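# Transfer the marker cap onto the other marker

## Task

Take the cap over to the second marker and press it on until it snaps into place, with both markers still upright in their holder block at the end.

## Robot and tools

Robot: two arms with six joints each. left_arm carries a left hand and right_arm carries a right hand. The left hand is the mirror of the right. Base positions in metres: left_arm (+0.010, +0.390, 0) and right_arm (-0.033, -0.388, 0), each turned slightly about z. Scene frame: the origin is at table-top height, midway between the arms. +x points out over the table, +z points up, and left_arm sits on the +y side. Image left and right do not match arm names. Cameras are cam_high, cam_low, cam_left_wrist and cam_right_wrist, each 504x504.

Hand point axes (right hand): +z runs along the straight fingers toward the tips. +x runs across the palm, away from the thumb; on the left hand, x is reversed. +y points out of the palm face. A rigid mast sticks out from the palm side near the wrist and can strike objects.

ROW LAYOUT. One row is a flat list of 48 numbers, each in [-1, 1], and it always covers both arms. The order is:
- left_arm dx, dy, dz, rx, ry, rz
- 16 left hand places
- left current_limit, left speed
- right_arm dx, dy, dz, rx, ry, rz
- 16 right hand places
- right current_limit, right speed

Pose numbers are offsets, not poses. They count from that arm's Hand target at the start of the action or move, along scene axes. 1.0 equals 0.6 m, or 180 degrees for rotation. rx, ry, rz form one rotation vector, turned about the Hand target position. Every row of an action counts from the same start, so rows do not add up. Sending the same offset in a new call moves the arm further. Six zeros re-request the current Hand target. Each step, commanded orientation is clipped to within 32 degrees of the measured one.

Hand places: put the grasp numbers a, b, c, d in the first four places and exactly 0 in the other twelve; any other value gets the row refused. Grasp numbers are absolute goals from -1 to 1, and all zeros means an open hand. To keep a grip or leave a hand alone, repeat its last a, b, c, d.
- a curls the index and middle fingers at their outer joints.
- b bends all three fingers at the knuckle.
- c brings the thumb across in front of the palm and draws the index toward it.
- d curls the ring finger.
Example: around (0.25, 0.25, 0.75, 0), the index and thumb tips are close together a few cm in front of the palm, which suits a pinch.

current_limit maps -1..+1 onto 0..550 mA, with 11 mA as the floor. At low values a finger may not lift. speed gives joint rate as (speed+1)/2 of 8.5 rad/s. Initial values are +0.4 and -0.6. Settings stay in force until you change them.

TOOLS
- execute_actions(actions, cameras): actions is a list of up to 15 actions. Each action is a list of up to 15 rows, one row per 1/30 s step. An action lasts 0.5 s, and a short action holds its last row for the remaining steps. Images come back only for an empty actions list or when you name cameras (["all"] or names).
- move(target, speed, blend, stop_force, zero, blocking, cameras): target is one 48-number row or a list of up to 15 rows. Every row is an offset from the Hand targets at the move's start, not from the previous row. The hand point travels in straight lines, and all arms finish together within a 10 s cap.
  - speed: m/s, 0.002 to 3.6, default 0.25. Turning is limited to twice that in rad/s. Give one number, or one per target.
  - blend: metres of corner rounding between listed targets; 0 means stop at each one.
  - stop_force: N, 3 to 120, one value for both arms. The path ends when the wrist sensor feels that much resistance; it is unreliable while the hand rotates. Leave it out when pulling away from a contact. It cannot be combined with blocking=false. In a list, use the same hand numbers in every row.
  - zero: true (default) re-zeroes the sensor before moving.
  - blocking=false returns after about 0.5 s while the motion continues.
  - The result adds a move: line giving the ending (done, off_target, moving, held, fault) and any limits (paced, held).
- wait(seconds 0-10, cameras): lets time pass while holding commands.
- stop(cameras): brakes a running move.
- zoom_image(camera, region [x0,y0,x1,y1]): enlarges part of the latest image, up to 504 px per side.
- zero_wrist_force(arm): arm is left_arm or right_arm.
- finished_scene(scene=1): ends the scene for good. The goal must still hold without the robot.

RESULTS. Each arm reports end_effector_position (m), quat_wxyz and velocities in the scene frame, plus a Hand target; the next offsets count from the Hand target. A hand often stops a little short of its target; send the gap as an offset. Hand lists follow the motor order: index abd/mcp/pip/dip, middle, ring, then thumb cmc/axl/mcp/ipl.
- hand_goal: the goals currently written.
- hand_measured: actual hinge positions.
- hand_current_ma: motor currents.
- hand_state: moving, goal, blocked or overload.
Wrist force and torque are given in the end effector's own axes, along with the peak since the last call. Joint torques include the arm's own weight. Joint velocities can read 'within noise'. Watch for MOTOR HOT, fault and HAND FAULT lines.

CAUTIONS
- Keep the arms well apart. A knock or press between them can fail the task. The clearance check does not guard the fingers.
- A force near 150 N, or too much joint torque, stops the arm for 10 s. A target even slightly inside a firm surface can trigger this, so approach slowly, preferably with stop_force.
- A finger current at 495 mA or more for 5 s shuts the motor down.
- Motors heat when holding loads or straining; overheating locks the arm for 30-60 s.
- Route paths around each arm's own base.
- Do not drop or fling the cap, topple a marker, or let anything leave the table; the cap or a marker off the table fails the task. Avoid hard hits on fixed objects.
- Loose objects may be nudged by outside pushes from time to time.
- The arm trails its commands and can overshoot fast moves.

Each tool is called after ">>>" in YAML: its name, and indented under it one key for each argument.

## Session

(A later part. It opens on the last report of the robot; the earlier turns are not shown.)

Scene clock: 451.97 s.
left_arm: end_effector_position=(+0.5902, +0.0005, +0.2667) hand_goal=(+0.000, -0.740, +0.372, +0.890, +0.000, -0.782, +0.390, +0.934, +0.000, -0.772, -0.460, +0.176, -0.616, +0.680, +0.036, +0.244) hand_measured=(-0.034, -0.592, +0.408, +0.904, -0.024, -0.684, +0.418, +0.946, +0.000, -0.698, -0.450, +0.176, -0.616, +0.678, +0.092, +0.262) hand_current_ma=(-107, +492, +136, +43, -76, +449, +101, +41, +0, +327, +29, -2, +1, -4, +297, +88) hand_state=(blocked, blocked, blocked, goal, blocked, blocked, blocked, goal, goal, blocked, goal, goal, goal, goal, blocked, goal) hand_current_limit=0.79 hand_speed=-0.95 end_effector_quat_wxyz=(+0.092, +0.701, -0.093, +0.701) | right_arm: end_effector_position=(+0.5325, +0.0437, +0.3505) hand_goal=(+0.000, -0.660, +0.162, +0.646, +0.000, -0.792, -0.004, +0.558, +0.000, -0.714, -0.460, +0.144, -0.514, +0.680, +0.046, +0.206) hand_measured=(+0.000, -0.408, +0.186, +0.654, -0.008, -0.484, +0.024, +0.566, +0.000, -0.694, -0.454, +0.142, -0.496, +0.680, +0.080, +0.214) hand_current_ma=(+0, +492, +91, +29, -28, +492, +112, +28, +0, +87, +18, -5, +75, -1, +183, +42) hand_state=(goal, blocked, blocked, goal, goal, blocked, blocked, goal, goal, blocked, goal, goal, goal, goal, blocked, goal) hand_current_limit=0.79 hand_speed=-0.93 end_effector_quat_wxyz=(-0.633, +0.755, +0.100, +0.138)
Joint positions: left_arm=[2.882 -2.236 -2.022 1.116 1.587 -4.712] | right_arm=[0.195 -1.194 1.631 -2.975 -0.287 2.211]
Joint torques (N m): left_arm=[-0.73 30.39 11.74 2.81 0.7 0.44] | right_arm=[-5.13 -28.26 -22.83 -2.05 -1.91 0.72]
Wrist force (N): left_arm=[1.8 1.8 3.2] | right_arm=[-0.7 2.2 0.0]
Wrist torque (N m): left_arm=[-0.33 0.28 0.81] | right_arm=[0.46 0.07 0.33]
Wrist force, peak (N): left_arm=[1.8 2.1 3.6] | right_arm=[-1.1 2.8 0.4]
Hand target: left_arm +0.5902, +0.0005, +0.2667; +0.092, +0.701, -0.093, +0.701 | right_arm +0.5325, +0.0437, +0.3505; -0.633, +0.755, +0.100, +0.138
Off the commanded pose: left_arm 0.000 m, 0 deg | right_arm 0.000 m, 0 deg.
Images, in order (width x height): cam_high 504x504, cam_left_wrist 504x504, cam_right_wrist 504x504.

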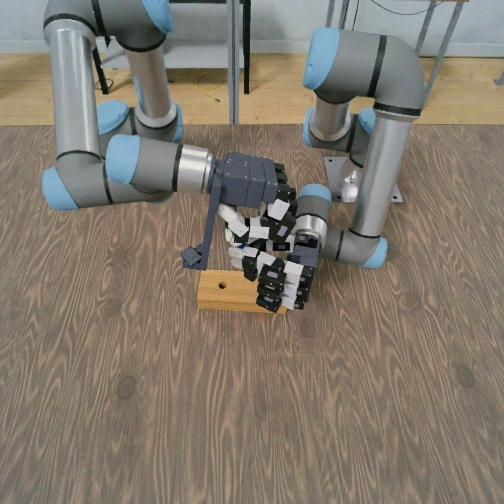

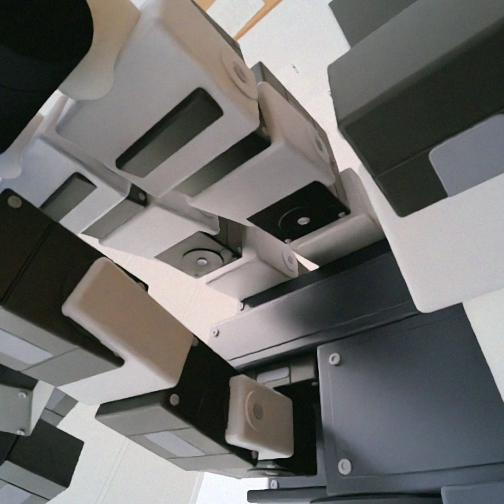

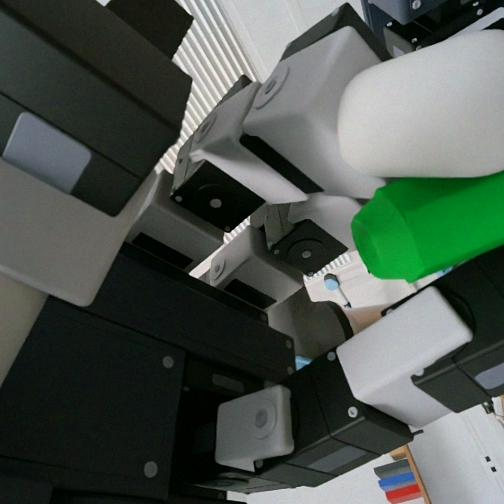

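>>> move:
  target: [0,0,0,0,0,0, 0,0.95,0.78,0.65,0,0,0,0,0,0,0,0,0,0,0,0, 0.6,-0.95, -0.0028,-0.0367,0,0,0,0, 0.25,0.40,0.735,0.65,0,0,0,0,0,0,0,0,0,0,0,0, 0.6,-0.93]
  speed: 0.014

>>> move:
  target: [0,0,0,0,0,0, 0,0.95,0.78,0.65,0,0,0,0,0,0,0,0,0,0,0,0, 0.6,-0.95, 0.0325,0,0,0,0,0, 0.25,0.40,0.735,0.65,0,0,0,0,0,0,0,0,0,0,0,0, 0.6,-0.93]
  speed: 0.03
  stop_force: 4
  cameras: ["cam_high","cam_low","cam_right_wrist"]

>>> zoom_image:
  camera: "cam_low"
  region: [138, 190, 188, 240]

>>> zoom_image:
  camera: "cam_high"
  region: [215, 200, 275, 260]

Scene clock: 457.73 s.
left_arm: end_effector_position=(+0.5902, +0.0005, +0.2667) hand_goal=(+0.000, -0.740, +0.372, +0.890, +0.000, -0.782, +0.390, +0.934, +0.000, -0.772, -0.460, +0.176, -0.616, +0.680, +0.036, +0.244) hand_measured=(-0.024, -0.592, +0.408, +0.904, -0.014, -0.690, +0.418, +0.946, +0.000, -0.698, -0.450, +0.176, -0.608, +0.678, +0.094, +0.264) hand_current_ma=(-74, +440, +138, +44, -43, +412, +101, +42, +0, +327, +29, -2, +29, -4, +310, +95) hand_state=(blocked, blocked, blocked, goal, goal, blocked, blocked, goal, goal, blocked, goal, goal, goal, goal, blocked, goal) hand_current_limit=0.60 hand_speed=-0.95 end_effector_quat_wxyz=(+0.092, +0.701, -0.093, +0.701) | right_arm: end_effector_position=(+0.5308, +0.0217, +0.3505) hand_goal=(+0.000, +0.042, +0.006, +0.542, +0.000, +0.118, +0.100, +0.558, +0.000, +0.066, -0.460, +0.040, -0.514, +0.680, +0.046, +0.102) hand_measured=(-0.002, +0.032, +0.010, +0.544, -0.002, +0.106, +0.100, +0.560, +0.000, +0.058, -0.454, +0.042, -0.508, +0.680, +0.050, +0.104) hand_current_ma=(-5, -42, +12, +9, -5, -50, -2, +9, +0, -34, +18, +10, +21, -1, +16, +9) hand_state=(goal, goal, goal, goal, goal, goal, goal, goal, goal, goal, goal, goal, goal, goal, goal, goal) hand_current_limit=0.60 hand_speed=-0.93 end_effector_quat_wxyz=(-0.633, +0.755, +0.100, +0.138)
Joint positions: left_arm=[2.882 -2.236 -2.022 1.116 1.587 -4.712] | right_arm=[0.157 -1.234 1.674 -2.895 -0.256 2.125]
Joint torques (N m): left_arm=[-1.12 28.13 11.41 2.67 0.52 0.26] | right_arm=[-10.74 -42.43 -10.58 0.57 3.61 -1.46]
Wrist force (N): left_arm=[2.6 0.5 2.5] | right_arm=[-0.2 3.4 -1.1]
Wrist torque (N m): left_arm=[-0.43 0.22 0.75] | right_arm=[0.39 0.03 0.32]
Wrist force, peak (N): left_arm=[3.2 2.2 2.9] | right_arm=[-0.4 4.5 0.2]
Hand target: left_arm +0.5902, +0.0005, +0.2667; +0.092, +0.701, -0.093, +0.701 | right_arm +0.5308, +0.0217, +0.3505; -0.633, +0.755, +0.100, +0.138
Off the commanded pose: left_arm 0.000 m, 0 deg | right_arm 0.000 m, 0 deg.
move: done

Scene clock: 459.33 s.
left_arm: end_effector_position=(+0.5902, +0.0005, +0.2667) hand_goal=(+0.000, -0.740, +0.372, +0.890, +0.000, -0.782, +0.390, +0.934, +0.000, -0.772, -0.460, +0.176, -0.616, +0.680, +0.036, +0.244) hand_measured=(-0.024, -0.592, +0.408, +0.904, -0.014, -0.690, +0.418, +0.946, +0.000, -0.698, -0.450, +0.176, -0.608, +0.678, +0.094, +0.264) hand_current_ma=(-74, +440, +138, +44, -43, +412, +101, +42, +0, +327, +29, -2, +29, -4, +310, +95) hand_state=(blocked, blocked, blocked, goal, goal, blocked, blocked, goal, goal, blocked, goal, goal, goal, goal, blocked, goal) hand_current_limit=0.60 hand_speed=-0.95 end_effector_quat_wxyz=(+0.092, +0.701, -0.093, +0.701) | right_arm: end_effector_position=(+0.5503, +0.0217, +0.3505) hand_goal=(+0.000, +0.042, +0.006, +0.542, +0.000, +0.118, +0.100, +0.558, +0.000, +0.066, -0.460, +0.040, -0.514, +0.680, +0.046, +0.102) hand_measured=(+0.002, +0.042, +0.010, +0.544, -0.002, +0.106, +0.100, +0.560, +0.000, +0.058, -0.454, +0.042, -0.508, +0.680, +0.050, +0.104) hand_current_ma=(+8, +0, +12, +9, -4, -49, -2, +9, +0, -34, +18, +10, +20, -1, +16, +9) hand_state=(goal, goal, goal, goal, goal, goal, goal, goal, goal, goal, goal, goal, goal, goal, goal, goal) hand_current_limit=0.60 hand_speed=-0.93 end_effector_quat_wxyz=(-0.633, +0.755, +0.100, +0.138)
Joint positions: left_arm=[2.882 -2.236 -2.022 1.116 1.587 -4.712] | right_arm=[0.153 -1.196 1.618 -2.868 -0.253 2.115]
Joint torques (N m): left_arm=[-0.93 28.28 11.38 2.77 0.73 0.4] | right_arm=[-10.05 -25.19 -30.78 0.59 3.75 -1.39]
Wrist force (N): left_arm=[2.4 0.8 2.9] | right_arm=[-0.7 3.2 -0.4]
Wrist torque (N m): left_arm=[-0.41 0.22 0.76] | right_arm=[0.36 0.03 0.32]
Wrist force, peak (N): left_arm=[2.4 0.7 3.2] | right_arm=[-0.5 3.7 -1.3]
Hand target: left_arm +0.5902, +0.0005, +0.2667; +0.092, +0.701, -0.093, +0.701 | right_arm +0.5503, +0.0217, +0.3505; -0.633, +0.755, +0.100, +0.138
Off the commanded pose: left_arm 0.000 m, 0 deg | right_arm 0.000 m, 0 deg.
move: done
Images, in order (width x height): cam_high 504x504, cam_low 504x504, cam_right_wrist 504x504.

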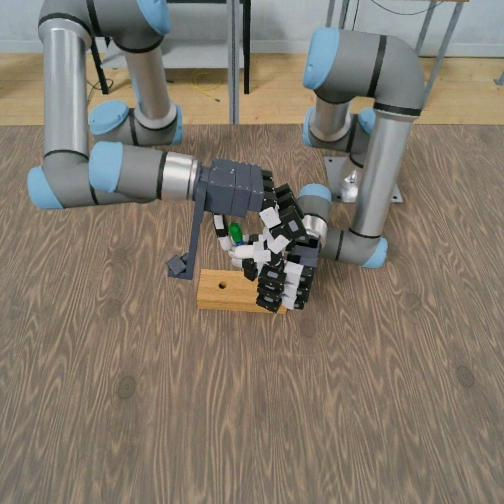

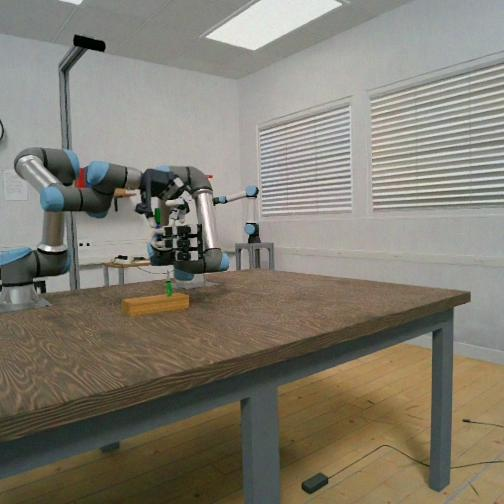

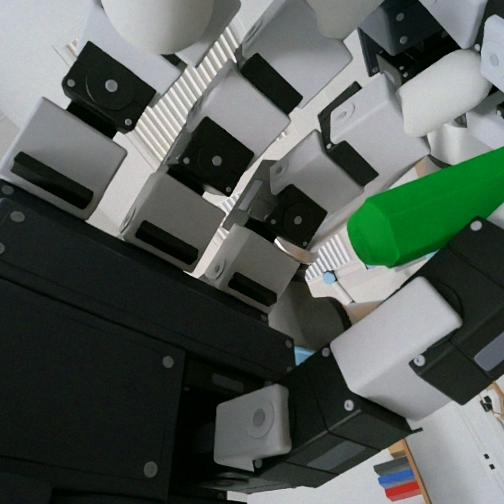

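Scaled by 10.080.

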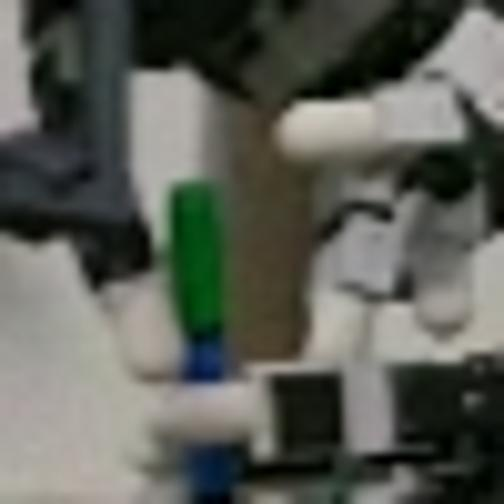

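Scaled by 8.400.

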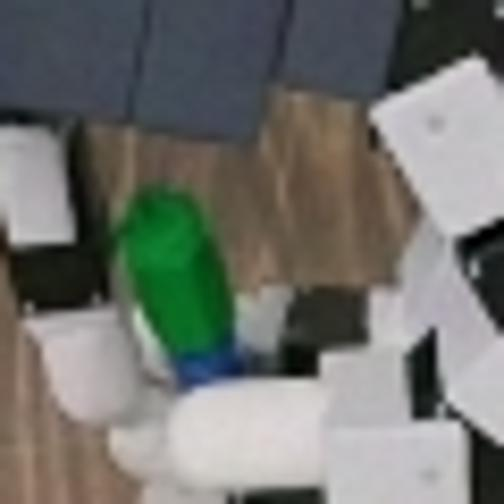

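>>> move:
  target: [0,0,0,0,0,0, 0,0.95,0.78,0.65,0,0,0,0,0,0,0,0,0,0,0,0, 0.79,-0.95, 0.0017,0.0197,0,0,0,0, 0.25,0.70,0.735,0.65,0,0,0,0,0,0,0,0,0,0,0,0, 0.6,-0.95]
  speed: 0.006
  cameras: ["cam_high","cam_low","cam_right_wrist"]

>>> zoom_image:
  camera: "cam_low"
  region: [138, 190, 188, 240]

>>> zoom_image:
  camera: "cam_high"
  region: [215, 200, 275, 260]

Scene clock: 464.87 s.
left_arm: end_effector_position=(+0.5902, +0.0005, +0.2667) hand_goal=(+0.000, -0.740, +0.372, +0.890, +0.000, -0.782, +0.390, +0.934, +0.000, -0.772, -0.460, +0.176, -0.616, +0.680, +0.036, +0.244) hand_measured=(-0.028, -0.592, +0.408, +0.902, -0.020, -0.690, +0.422, +0.950, +0.000, -0.698, -0.450, +0.176, -0.612, +0.678, +0.094, +0.264) hand_current_ma=(-85, +492, +138, +40, -59, +412, +117, +50, +0, +327, +29, -2, +13, -4, +310, +95) hand_state=(blocked, blocked, blocked, goal, goal, blocked, blocked, goal, goal, blocked, goal, goal, goal, goal, blocked, goal) hand_current_limit=0.79 hand_speed=-0.95 end_effector_quat_wxyz=(+0.092, +0.701, -0.093, +0.701) | right_arm: end_effector_position=(+0.5513, +0.0335, +0.3505) hand_goal=(+0.000, -0.362, +0.096, +0.602, +0.000, -0.408, +0.040, +0.558, +0.000, -0.384, -0.460, +0.100, -0.514, +0.680, +0.046, +0.162) hand_measured=(+0.018, -0.114, +0.118, +0.610, -0.002, -0.404, +0.044, +0.560, +0.000, -0.378, -0.454, +0.098, -0.518, +0.680, +0.054, +0.164) hand_current_ma=(+60, +440, +86, +28, -4, +16, +10, +9, +0, +21, +18, -7, -14, -1, +42, +6) hand_state=(goal, blocked, blocked, goal, goal, goal, goal, goal, goal, goal, goal, goal, goal, goal, goal, goal) hand_current_limit=0.60 hand_speed=-0.95 end_effector_quat_wxyz=(-0.633, +0.755, +0.100, +0.138)
Joint positions: left_arm=[2.882 -2.236 -2.022 1.116 1.587 -4.712] | right_arm=[0.173 -1.175 1.595 -2.913 -0.269 2.163]
Joint torques (N m): left_arm=[-0.66 25.87 11.96 2.6 0.53 0.39] | right_arm=[10.37 -24.57 -29.92 -4.97 -2.51 1.18]
Wrist force (N): left_arm=[0.5 1.5 4.3] | right_arm=[-1.1 1.3 -0.1]
Wrist torque (N m): left_arm=[-0.43 0.28 0.75] | right_arm=[0.44 0.01 0.33]
Wrist force, peak (N): left_arm=[0.4 1.7 4.7] | right_arm=[-0.7 3.6 -0.8]
Hand target: left_arm +0.5902, +0.0005, +0.2667; +0.092, +0.701, -0.093, +0.701 | right_arm +0.5513, +0.0335, +0.3505; -0.633, +0.755, +0.100, +0.138
Off the commanded pose: left_arm 0.000 m, 0 deg | right_arm 0.000 m, 0 deg.
move: done
Images, in order (width x height): cam_high 504x504, cam_low 504x504, cam_right_wrist 504x504.

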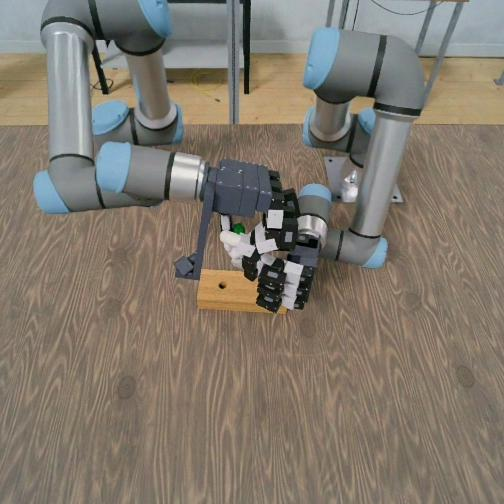

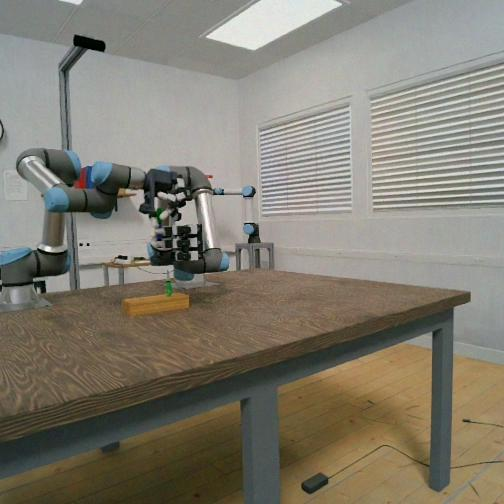

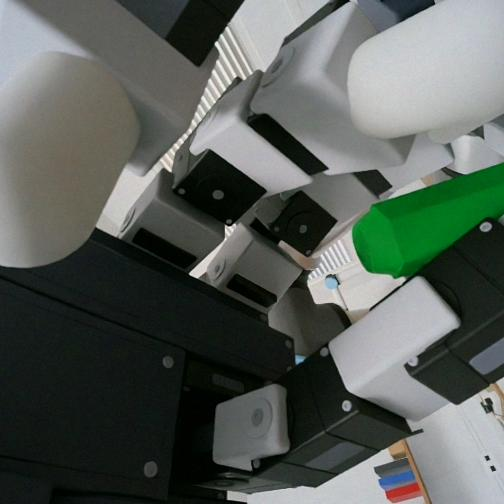

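Scaled by 10.080.

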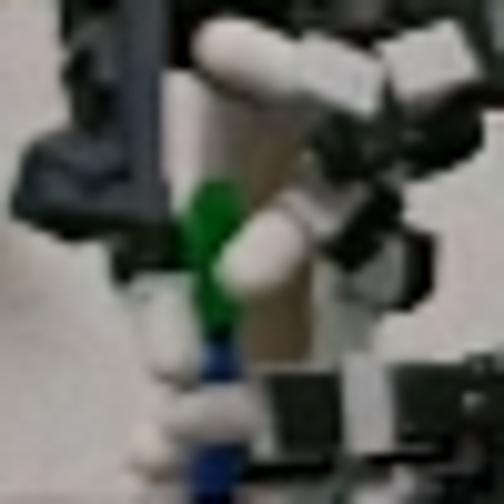

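Scaled by 8.400.

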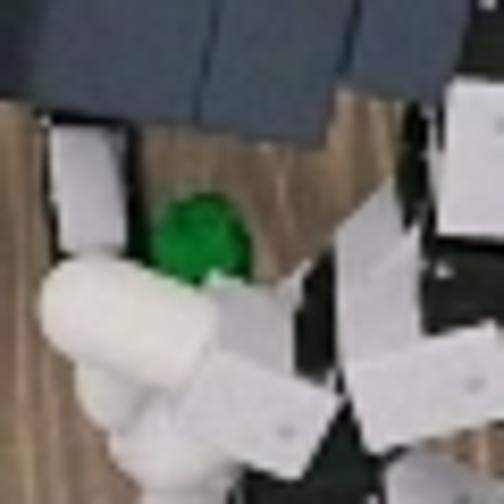

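>>> zoom_image:
  camera: "cam_right_wrist"
  region: [304, 0, 504, 300]

>>> zoom_image:
  camera: "cam_low"
  region: [145, 195, 185, 235]

Scaled by 1.680.

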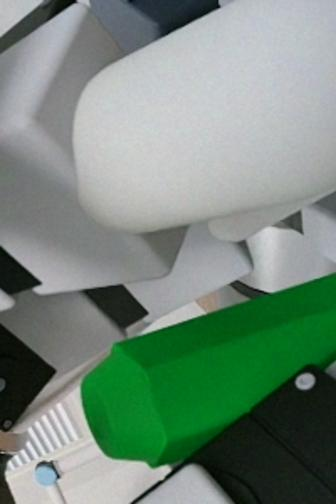

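Scaled by 12.600.

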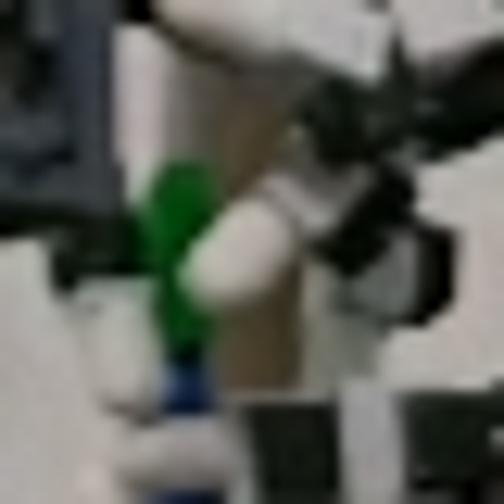

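>>> move:
  target:
    - [0,0,0,0,0,0, 0,0.95,0.78,0.65,0,0,0,0,0,0,0,0,0,0,0,0, 0.6,-0.95, -0.002,-0.0067,0,0,0,0, 0.25,0.42,0.735,0.65,0,0,0,0,0,0,0,0,0,0,0,0, 0.6,-0.93]
    - [0,0,0,0,0,0, 0,0.95,0.78,0.65,0,0,0,0,0,0,0,0,0,0,0,0, 0.6,-0.95, -0.002,-0.0067,0.0158,0,0,0, 0.25,0.42,0.735,0.65,0,0,0,0,0,0,0,0,0,0,0,0, 0.6,-0.93]
  speed: 0.02
  cameras: ["cam_high","cam_low","cam_right_wrist"]

>>> zoom_image:
  camera: "cam_low"
  region: [138, 190, 188, 240]

>>> zoom_image:
  camera: "cam_high"
  region: [215, 200, 275, 260]

>>> zoom_image:
  camera: "cam_right_wrist"
  region: [304, 20, 504, 320]

Scene clock: 476.40 s.
left_arm: end_effector_position=(+0.5902, +0.0005, +0.2667) hand_goal=(+0.000, -0.740, +0.372, +0.890, +0.000, -0.782, +0.390, +0.934, +0.000, -0.772, -0.460, +0.176, -0.616, +0.680, +0.036, +0.244) hand_measured=(-0.024, -0.594, +0.408, +0.900, -0.020, -0.690, +0.424, +0.950, +0.000, -0.698, -0.450, +0.176, -0.612, +0.678, +0.094, +0.264) hand_current_ma=(-74, +440, +138, +35, -59, +412, +127, +55, +0, +327, +29, -2, +14, -4, +312, +95) hand_state=(blocked, blocked, blocked, goal, goal, blocked, blocked, goal, goal, blocked, goal, goal, goal, goal, blocked, goal) hand_current_limit=0.60 hand_speed=-0.95 end_effector_quat_wxyz=(+0.092, +0.701, -0.093, +0.701) | right_arm: end_effector_position=(+0.5501, +0.0295, +0.3599) hand_goal=(+0.000, +0.016, +0.012, +0.546, +0.000, +0.082, +0.096, +0.558, +0.000, +0.036, -0.460, +0.044, -0.514, +0.680, +0.046, +0.106) hand_measured=(+0.006, +0.006, +0.016, +0.548, -0.002, +0.070, +0.094, +0.560, +0.000, +0.028, -0.454, +0.048, -0.514, +0.680, +0.050, +0.108) hand_current_ma=(+17, -40, +12, +9, -4, -47, -5, +9, +0, -32, +18, +10, -2, -1, +16, +9) hand_state=(goal, goal, goal, goal, goal, goal, goal, goal, goal, goal, goal, goal, goal, goal, goal, goal) hand_current_limit=0.60 hand_speed=-0.93 end_effector_quat_wxyz=(-0.633, +0.755, +0.100, +0.138)
Joint positions: left_arm=[2.882 -2.236 -2.022 1.116 1.587 -4.712] | right_arm=[0.166 -1.192 1.592 -2.877 -0.264 2.148]
Joint torques (N m): left_arm=[0.01 26.64 12.22 2.74 0.52 0.43] | right_arm=[-8.46 -44.3 -29.93 0.54 3.71 -1.32]
Wrist force (N): left_arm=[2.6 0.4 2.4] | right_arm=[-0.3 3.8 -1.2]
Wrist torque (N m): left_arm=[-0.43 0.24 0.70] | right_arm=[0.39 0.01 0.28]
Wrist force, peak (N): left_arm=[3.7 2.2 3.4] | right_arm=[-1.1 4.4 0.8]
Hand target: left_arm +0.5902, +0.0005, +0.2667; +0.092, +0.701, -0.093, +0.701 | right_arm +0.5501, +0.0295, +0.3600; -0.633, +0.755, +0.100, +0.138
Off the commanded pose: left_arm 0.000 m, 0 deg | right_arm 0.000 m, 0 deg.
move: done
Images, in order (width x height): cam_high 504x504, cam_low 504x504, cam_right_wrist 504x504.

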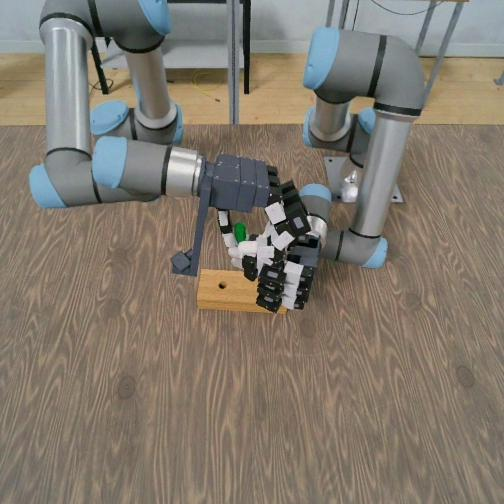

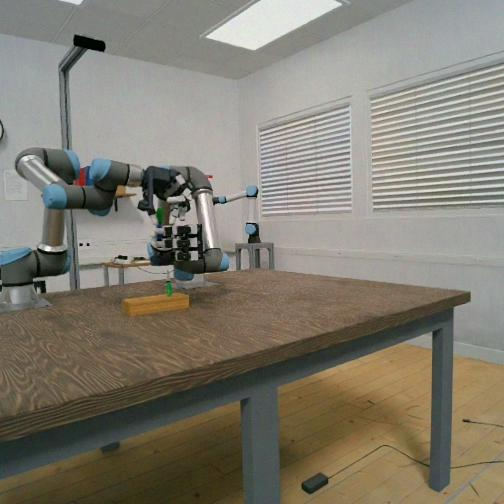

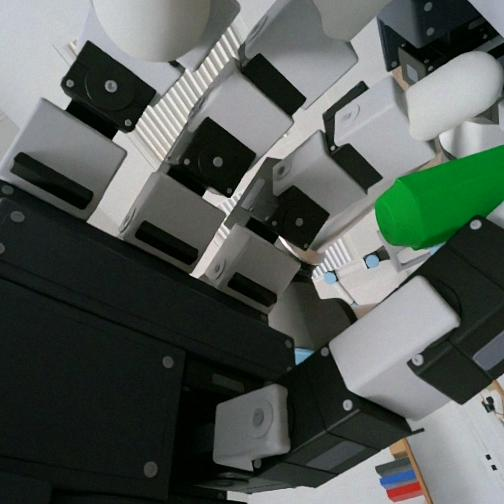

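Scaled by 10.080.

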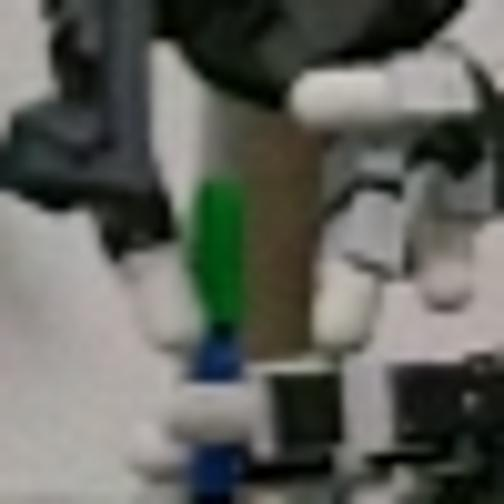

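Scaled by 8.400.

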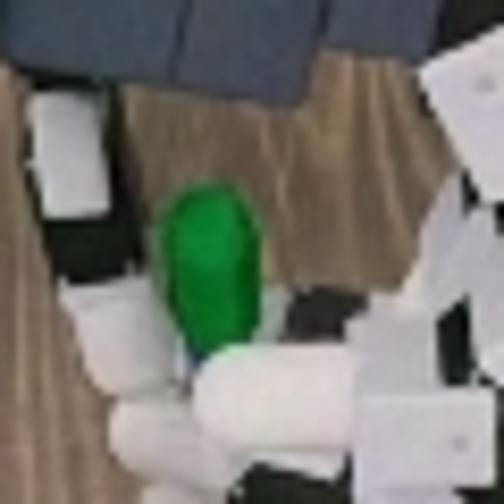

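Scaled by 1.680.

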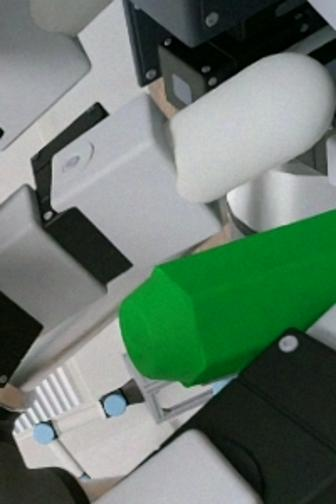

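>>> move:
  target: [0,0,0,0,0,0, 0,0.95,0.78,0.65,0,0,0,0,0,0,0,0,0,0,0,0, 0.6,-0.95, -0.0075,0,-0.0042,0,0,0, 0.25,0.42,0.735,0.65,0,0,0,0,0,0,0,0,0,0,0,0, 0.6,-0.93]
  speed: 0.02

>>> move:
  target: [0,0,0,0,0,0, 0,0.95,0.78,0.65,0,0,0,0,0,0,0,0,0,0,0,0, 0.79,-0.95, 0.0016,0.0183,0,0,0,0, 0.25,0.75,0.735,0.65,0,0,0,0,0,0,0,0,0,0,0,0, 0.6,-0.95]
  speed: 0.005
  cameras: ["cam_high","cam_low","cam_right_wrist"]

>>> zoom_image:
  camera: "cam_low"
  region: [138, 190, 188, 240]

>>> zoom_image:
  camera: "cam_high"
  region: [215, 200, 275, 260]

>>> zoom_image:
  camera: "cam_right_wrist"
  region: [304, 20, 504, 320]

Scene clock: 480.17 s.
left_arm: end_effector_position=(+0.5902, +0.0005, +0.2667) hand_goal=(+0.000, -0.740, +0.372, +0.890, +0.000, -0.782, +0.390, +0.934, +0.000, -0.772, -0.460, +0.176, -0.616, +0.680, +0.036, +0.244) hand_measured=(-0.024, -0.600, +0.408, +0.900, -0.020, -0.690, +0.424, +0.950, +0.000, -0.698, -0.450, +0.176, -0.612, +0.678, +0.098, +0.264) hand_current_ma=(-72, +440, +138, +35, -59, +412, +127, +55, +0, +327, +29, -2, +8, -4, +328, +95) hand_state=(blocked, blocked, blocked, goal, goal, blocked, blocked, goal, goal, blocked, goal, goal, goal, goal, blocked, goal) hand_current_limit=0.60 hand_speed=-0.95 end_effector_quat_wxyz=(+0.092, +0.701, -0.093, +0.701) | right_arm: end_effector_position=(+0.5457, +0.0295, +0.3575) hand_goal=(+0.000, +0.016, +0.012, +0.546, +0.000, +0.082, +0.096, +0.558, +0.000, +0.036, -0.460, +0.044, -0.514, +0.680, +0.046, +0.106) hand_measured=(+0.006, +0.006, +0.016, +0.548, -0.002, +0.070, +0.094, +0.560, +0.000, +0.028, -0.454, +0.048, -0.516, +0.680, +0.050, +0.108) hand_current_ma=(+17, -40, +12, +9, -4, -46, -5, +9, +0, -32, +18, +10, -6, -1, +16, +9) hand_state=(goal, goal, goal, goal, goal, goal, goal, goal, goal, goal, goal, goal, goal, goal, goal, goal) hand_current_limit=0.60 hand_speed=-0.93 end_effector_quat_wxyz=(-0.633, +0.755, +0.100, +0.138)
Joint positions: left_arm=[2.882 -2.236 -2.022 1.116 1.587 -4.712] | right_arm=[0.167 -1.199 1.608 -2.889 -0.265 2.15]
Joint torques (N m): left_arm=[-1.31 26.45 11.3 2.59 0.52 0.22] | right_arm=[12.01 -43.92 -9.27 -5.16 -1.69 1.22]
Wrist force (N): left_arm=[2.1 0.3 2.2] | right_arm=[-0.2 3.6 -1.2]
Wrist torque (N m): left_arm=[-0.46 0.29 0.72] | right_arm=[0.36 0.02 0.20]
Wrist force, peak (N): left_arm=[3.0 0.3 2.6] | right_arm=[-0.2 4.1 -1.4]
Hand target: left_arm +0.5902, +0.0005, +0.2667; +0.092, +0.701, -0.093, +0.701 | right_arm +0.5456, +0.0295, +0.3575; -0.633, +0.755, +0.100, +0.138
Off the commanded pose: left_arm 0.000 m, 0 deg | right_arm 0.000 m, 0 deg.
move: done

Scene clock: 483.83 s.
left_arm: end_effector_position=(+0.5902, +0.0005, +0.2667) hand_goal=(+0.000, -0.740, +0.372, +0.890, +0.000, -0.782, +0.390, +0.934, +0.000, -0.772, -0.460, +0.176, -0.616, +0.680, +0.036, +0.244) hand_measured=(-0.024, -0.602, +0.408, +0.900, -0.020, -0.690, +0.426, +0.952, +0.000, -0.698, -0.450, +0.176, -0.614, +0.678, +0.098, +0.264) hand_current_ma=(-76, +492, +138, +35, -61, +412, +132, +58, +0, +327, +29, -2, +4, -4, +331, +96) hand_state=(blocked, blocked, blocked, goal, blocked, blocked, blocked, goal, goal, blocked, goal, goal, goal, goal, blocked, goal) hand_current_limit=0.79 hand_speed=-0.95 end_effector_quat_wxyz=(+0.092, +0.701, -0.093, +0.701) | right_arm: end_effector_position=(+0.5466, +0.0405, +0.3575) hand_goal=(+0.000, -0.430, +0.110, +0.612, +0.000, -0.494, +0.030, +0.558, +0.000, -0.458, -0.460, +0.110, -0.514, +0.680, +0.046, +0.172) hand_measured=(+0.010, -0.312, +0.136, +0.622, -0.002, -0.488, +0.034, +0.560, +0.000, -0.450, -0.454, +0.108, -0.518, +0.680, +0.072, +0.178) hand_current_ma=(+35, +440, +105, +35, -4, +24, +12, +9, +0, +28, +18, -7, -12, -1, +135, +33) hand_state=(goal, blocked, blocked, goal, goal, goal, goal, goal, goal, goal, goal, goal, goal, goal, blocked, goal) hand_current_limit=0.60 hand_speed=-0.95 end_effector_quat_wxyz=(-0.633, +0.755, +0.100, +0.138)
Joint positions: left_arm=[2.882 -2.236 -2.022 1.116 1.587 -4.712] | right_arm=[0.186 -1.179 1.587 -2.927 -0.279 2.192]
Joint torques (N m): left_arm=[-0.27 27.78 11.82 2.64 0.55 0.14] | right_arm=[11.81 -24.72 -31.02 -4.79 -1.86 1.3]
Wrist force (N): left_arm=[1.7 0.1 2.5] | right_arm=[0.1 3.0 -1.3]
Wrist torque (N m): left_arm=[-0.45 0.27 0.74] | right_arm=[0.39 0.01 0.27]
Wrist force, peak (N): left_arm=[0.6 0.7 3.9] | right_arm=[-0.2 3.3 -2.2]
Hand target: left_arm +0.5902, +0.0005, +0.2667; +0.092, +0.701, -0.093, +0.701 | right_arm +0.5466, +0.0405, +0.3575; -0.633, +0.755, +0.100, +0.138
Off the commanded pose: left_arm 0.000 m, 0 deg | right_arm 0.000 m, 0 deg.
move: done
Images, in order (width x height): cam_high 504x504, cam_low 504x504, cam_right_wrist 504x504.

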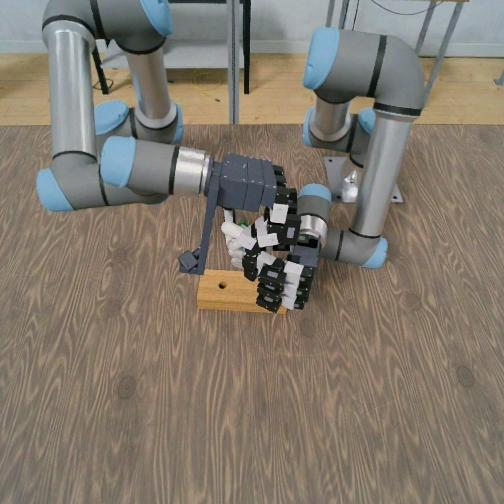

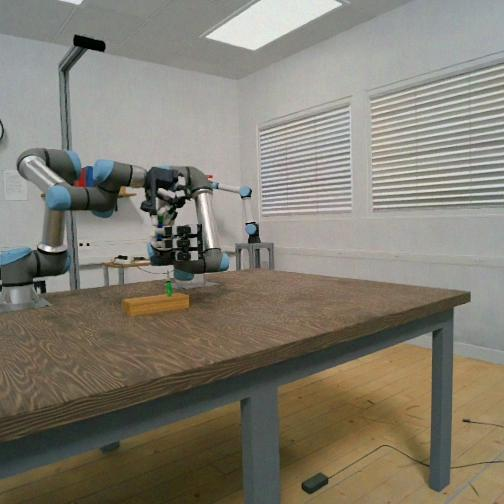

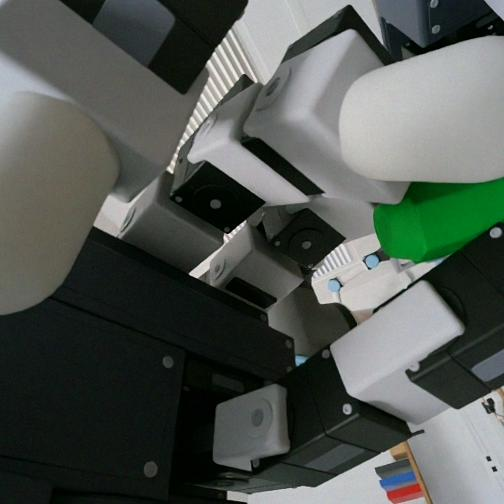

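Scaled by 10.080.

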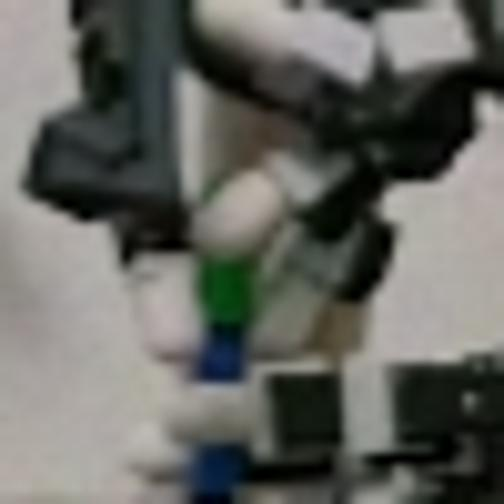

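Scaled by 8.400.

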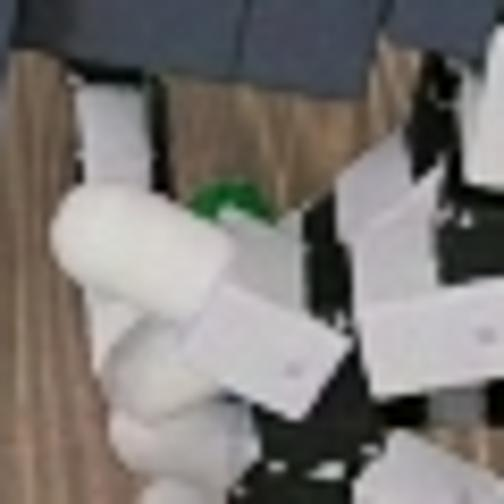

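Scaled by 1.680.

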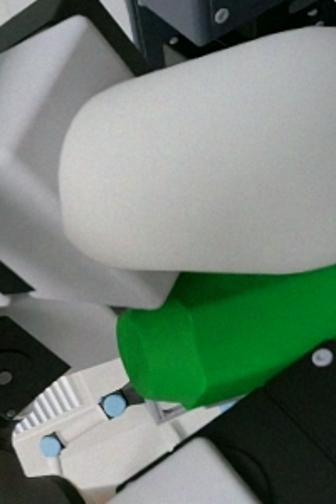

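>>> move:
  target: [0,0,0,0,0,0, 0,0.95,0.78,0.65,0,0,0,0,0,0,0,0,0,0,0,0, 0.79,-0.95, 0,0,0.025,0,0,0, 0.25,0.78,0.735,0.65,0,0,0,0,0,0,0,0,0,0,0,0, 0.79,-0.95]
  speed: 0.01
  stop_force: 15
  cameras: ["cam_high","cam_low","cam_right_wrist"]

>>> zoom_image:
  camera: "cam_low"
  region: [138, 180, 188, 230]

>>> zoom_image:
  camera: "cam_right_wrist"
  region: [304, 20, 504, 320]

Scene clock: 486.83 s.
left_arm: end_effector_position=(+0.5902, +0.0005, +0.2667) hand_goal=(+0.000, -0.740, +0.372, +0.890, +0.000, -0.782, +0.390, +0.934, +0.000, -0.772, -0.460, +0.176, -0.616, +0.680, +0.036, +0.244) hand_measured=(+0.002, -0.614, +0.408, +0.902, +0.004, -0.690, +0.426, +0.952, +0.000, -0.698, -0.450, +0.176, -0.598, +0.678, +0.104, +0.266) hand_current_ma=(+7, +492, +138, +37, +12, +412, +134, +59, +0, +327, +29, -2, +61, -4, +370, +110) hand_state=(goal, blocked, blocked, goal, goal, blocked, blocked, goal, goal, blocked, goal, goal, goal, goal, blocked, blocked) hand_current_limit=0.79 hand_speed=-0.95 end_effector_quat_wxyz=(+0.092, +0.701, -0.093, +0.701) | right_arm: end_effector_position=(+0.5466, +0.0405, +0.3724) hand_goal=(+0.000, -0.470, +0.120, +0.618, +0.000, -0.548, +0.024, +0.558, +0.000, -0.504, -0.460, +0.116, -0.514, +0.680, +0.046, +0.178) hand_measured=(+0.002, -0.326, +0.158, +0.634, -0.002, -0.540, +0.030, +0.560, +0.000, -0.496, -0.454, +0.114, -0.510, +0.680, +0.072, +0.184) hand_current_ma=(+8, +492, +157, +64, -4, +29, +22, +9, +0, +32, +18, -7, +17, -1, +135, +34) hand_state=(goal, blocked, blocked, goal, goal, goal, goal, goal, goal, goal, goal, goal, goal, goal, blocked, goal) hand_current_limit=0.79 hand_speed=-0.95 end_effector_quat_wxyz=(-0.633, +0.755, +0.100, +0.138)
Joint positions: left_arm=[2.882 -2.236 -2.022 1.116 1.587 -4.712] | right_arm=[0.186 -1.193 1.565 -2.892 -0.279 2.192]
Joint torques (N m): left_arm=[-0.75 27.43 12.21 2.5 0.45 0.17] | right_arm=[6.17 -45.58 -33.14 0.51 -0.39 -1.38]
Wrist force (N): left_arm=[4.6 1.5 2.3] | right_arm=[-0.4 5.8 0.0]
Wrist torque (N m): left_arm=[-0.37 0.16 0.70] | right_arm=[0.66 0.10 0.21]
Wrist force, peak (N): left_arm=[5.6 1.0 2.8] | right_arm=[-1.4 6.5 0.0]
Hand target: left_arm +0.5902, +0.0005, +0.2667; +0.092, +0.701, -0.093, +0.701 | right_arm +0.5466, +0.0405, +0.3725; -0.633, +0.755, +0.100, +0.138
Off the commanded pose: left_arm 0.000 m, 0 deg | right_arm 0.000 m, 0 deg.
move: done
Images, in order (width x height): cam_high 504x504, cam_low 504x504, cam_right_wrist 504x504.

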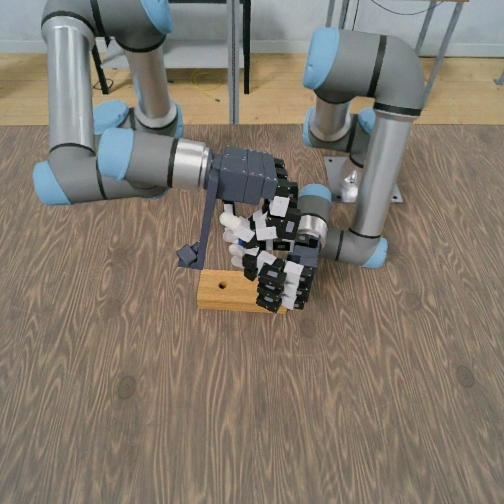

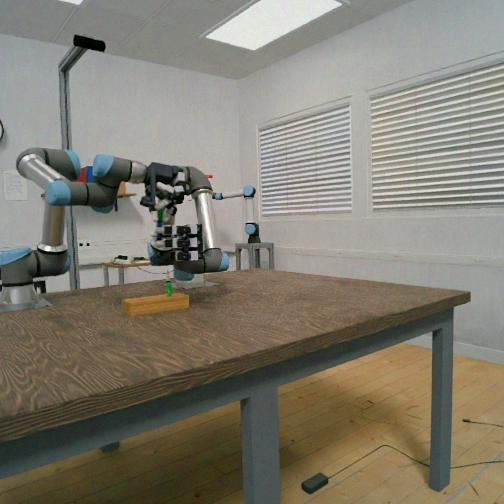

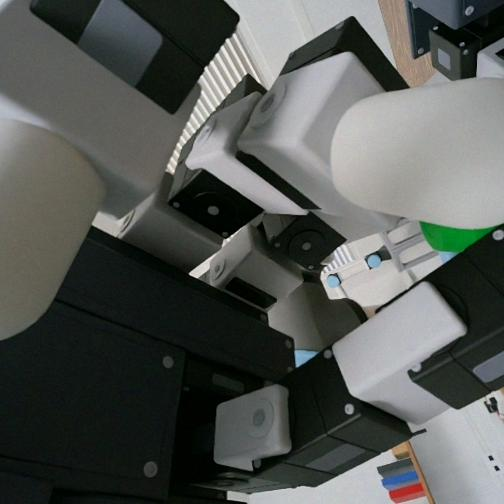

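Scaled by 10.080.

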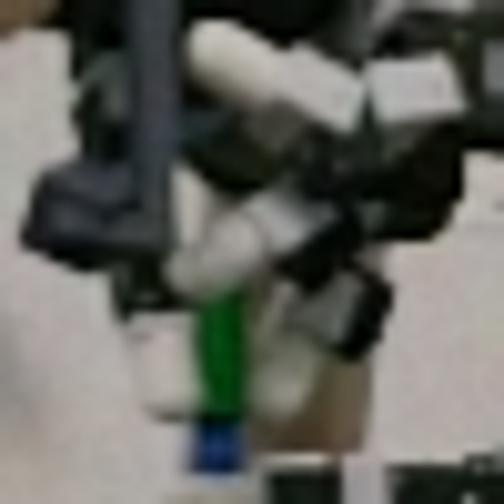

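Scaled by 1.680.

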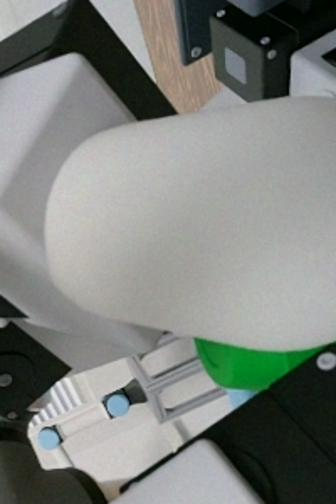

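>>> move:
  target:
    - [0,0,0,0,0,0, 0,0.95,0.78,0.65,0,0,0,0,0,0,0,0,0,0,0,0, 0.6,-0.95, -0.0015,-0.0167,0,0,0,0, 0.25,0.40,0.735,0.65,0,0,0,0,0,0,0,0,0,0,0,0, 0.6,-0.9]
    - [0,0,0,0,0,0, 0,0.95,0.78,0.65,0,0,0,0,0,0,0,0,0,0,0,0, 0.6,-0.95, -0.0015,-0.0167,0.13,0,0,0, 0.25,0.40,0.735,0.65,0,0,0,0,0,0,0,0,0,0,0,0, 0.6,-0.9]
  speed: [0.01,0.12]
  cameras: ["cam_high","cam_low","cam_right_wrist"]

>>> zoom_image:
  camera: "cam_low"
  region: [138, 190, 188, 240]

>>> zoom_image:
  camera: "cam_high"
  region: [215, 200, 275, 260]

Scene clock: 500.70 s.
left_arm: end_effector_position=(+0.5902, +0.0005, +0.2667) hand_goal=(+0.000, -0.740, +0.372, +0.890, +0.000, -0.782, +0.390, +0.934, +0.000, -0.772, -0.460, +0.176, -0.616, +0.680, +0.036, +0.244) hand_measured=(-0.010, -0.620, +0.408, +0.902, -0.008, -0.690, +0.428, +0.952, +0.000, -0.698, -0.450, +0.176, -0.608, +0.678, +0.106, +0.268) hand_current_ma=(-30, +440, +138, +39, -20, +412, +142, +63, +0, +327, +29, -2, +23, -4, +384, +115) hand_state=(goal, blocked, blocked, goal, goal, blocked, blocked, goal, goal, blocked, goal, goal, goal, goal, blocked, blocked) hand_current_limit=0.60 hand_speed=-0.95 end_effector_quat_wxyz=(+0.092, +0.701, -0.093, +0.701) | right_arm: end_effector_position=(+0.5457, +0.0305, +0.4504) hand_goal=(+0.000, +0.042, +0.006, +0.542, +0.000, +0.118, +0.100, +0.558, +0.000, +0.066, -0.460, +0.040, -0.514, +0.680, +0.046, +0.102) hand_measured=(+0.000, +0.032, +0.010, +0.544, -0.002, +0.106, +0.098, +0.560, +0.000, +0.058, -0.454, +0.042, -0.512, +0.680, +0.050, +0.104) hand_current_ma=(+1, -41, +12, +9, -4, -48, -4, +9, +0, -33, +18, +10, +6, +2, +16, +9) hand_state=(goal, goal, goal, goal, goal, goal, goal, goal, goal, goal, goal, goal, goal, goal, goal, goal) hand_current_limit=0.60 hand_speed=-0.90 end_effector_quat_wxyz=(-0.633, +0.755, +0.100, +0.138)
Joint positions: left_arm=[2.882 -2.236 -2.022 1.116 1.587 -4.712] | right_arm=[0.169 -1.261 1.447 -2.669 -0.266 2.155]
Joint torques (N m): left_arm=[-0.89 27.48 12.31 2.44 0.41 0.04] | right_arm=[11.55 -42.68 -31.21 0.61 -1.6 -1.66]
Wrist force (N): left_arm=[2.4 0.7 2.4] | right_arm=[-0.2 3.2 -0.5]
Wrist torque (N m): left_arm=[-0.41 0.24 0.73] | right_arm=[0.32 -0.01 0.31]
Wrist force, peak (N): left_arm=[5.6 1.2 2.6] | right_arm=[-1.1 6.5 0.1]
Hand target: left_arm +0.5902, +0.0005, +0.2667; +0.092, +0.701, -0.093, +0.701 | right_arm +0.5457, +0.0305, +0.4505; -0.633, +0.755, +0.100, +0.138
Off the commanded pose: left_arm 0.000 m, 0 deg | right_arm 0.000 m, 0 deg.
move: done
Images, in order (width x height): cam_high 504x504, cam_low 504x504, cam_right_wrist 504x504.

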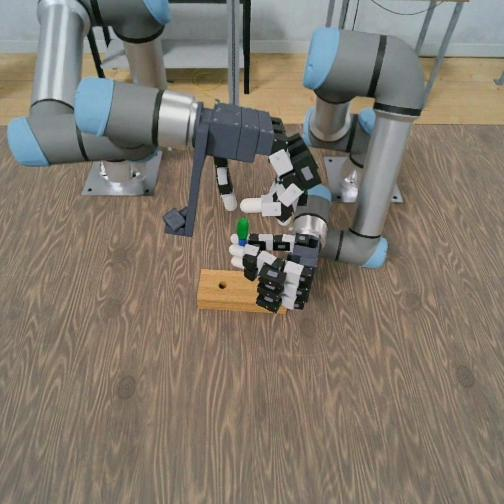

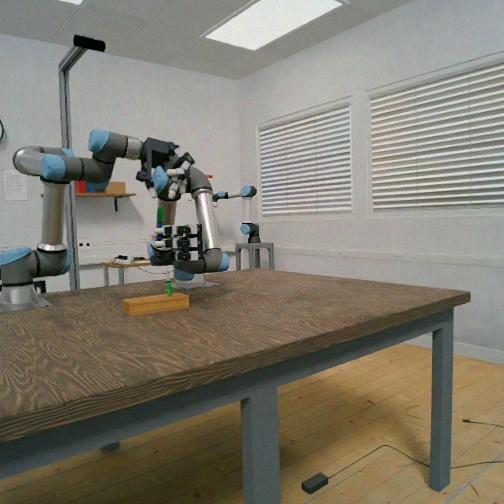

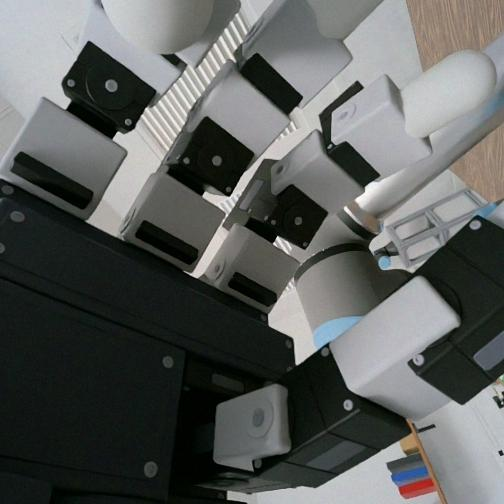

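Scaled by 10.080.

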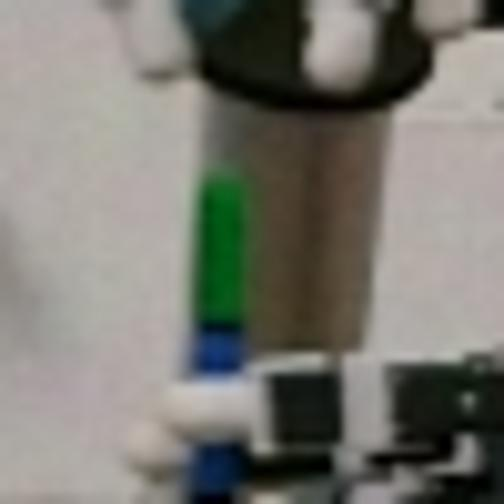

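Scaled by 8.400.

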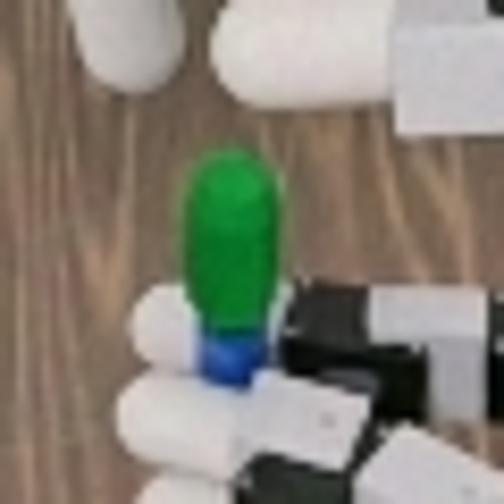

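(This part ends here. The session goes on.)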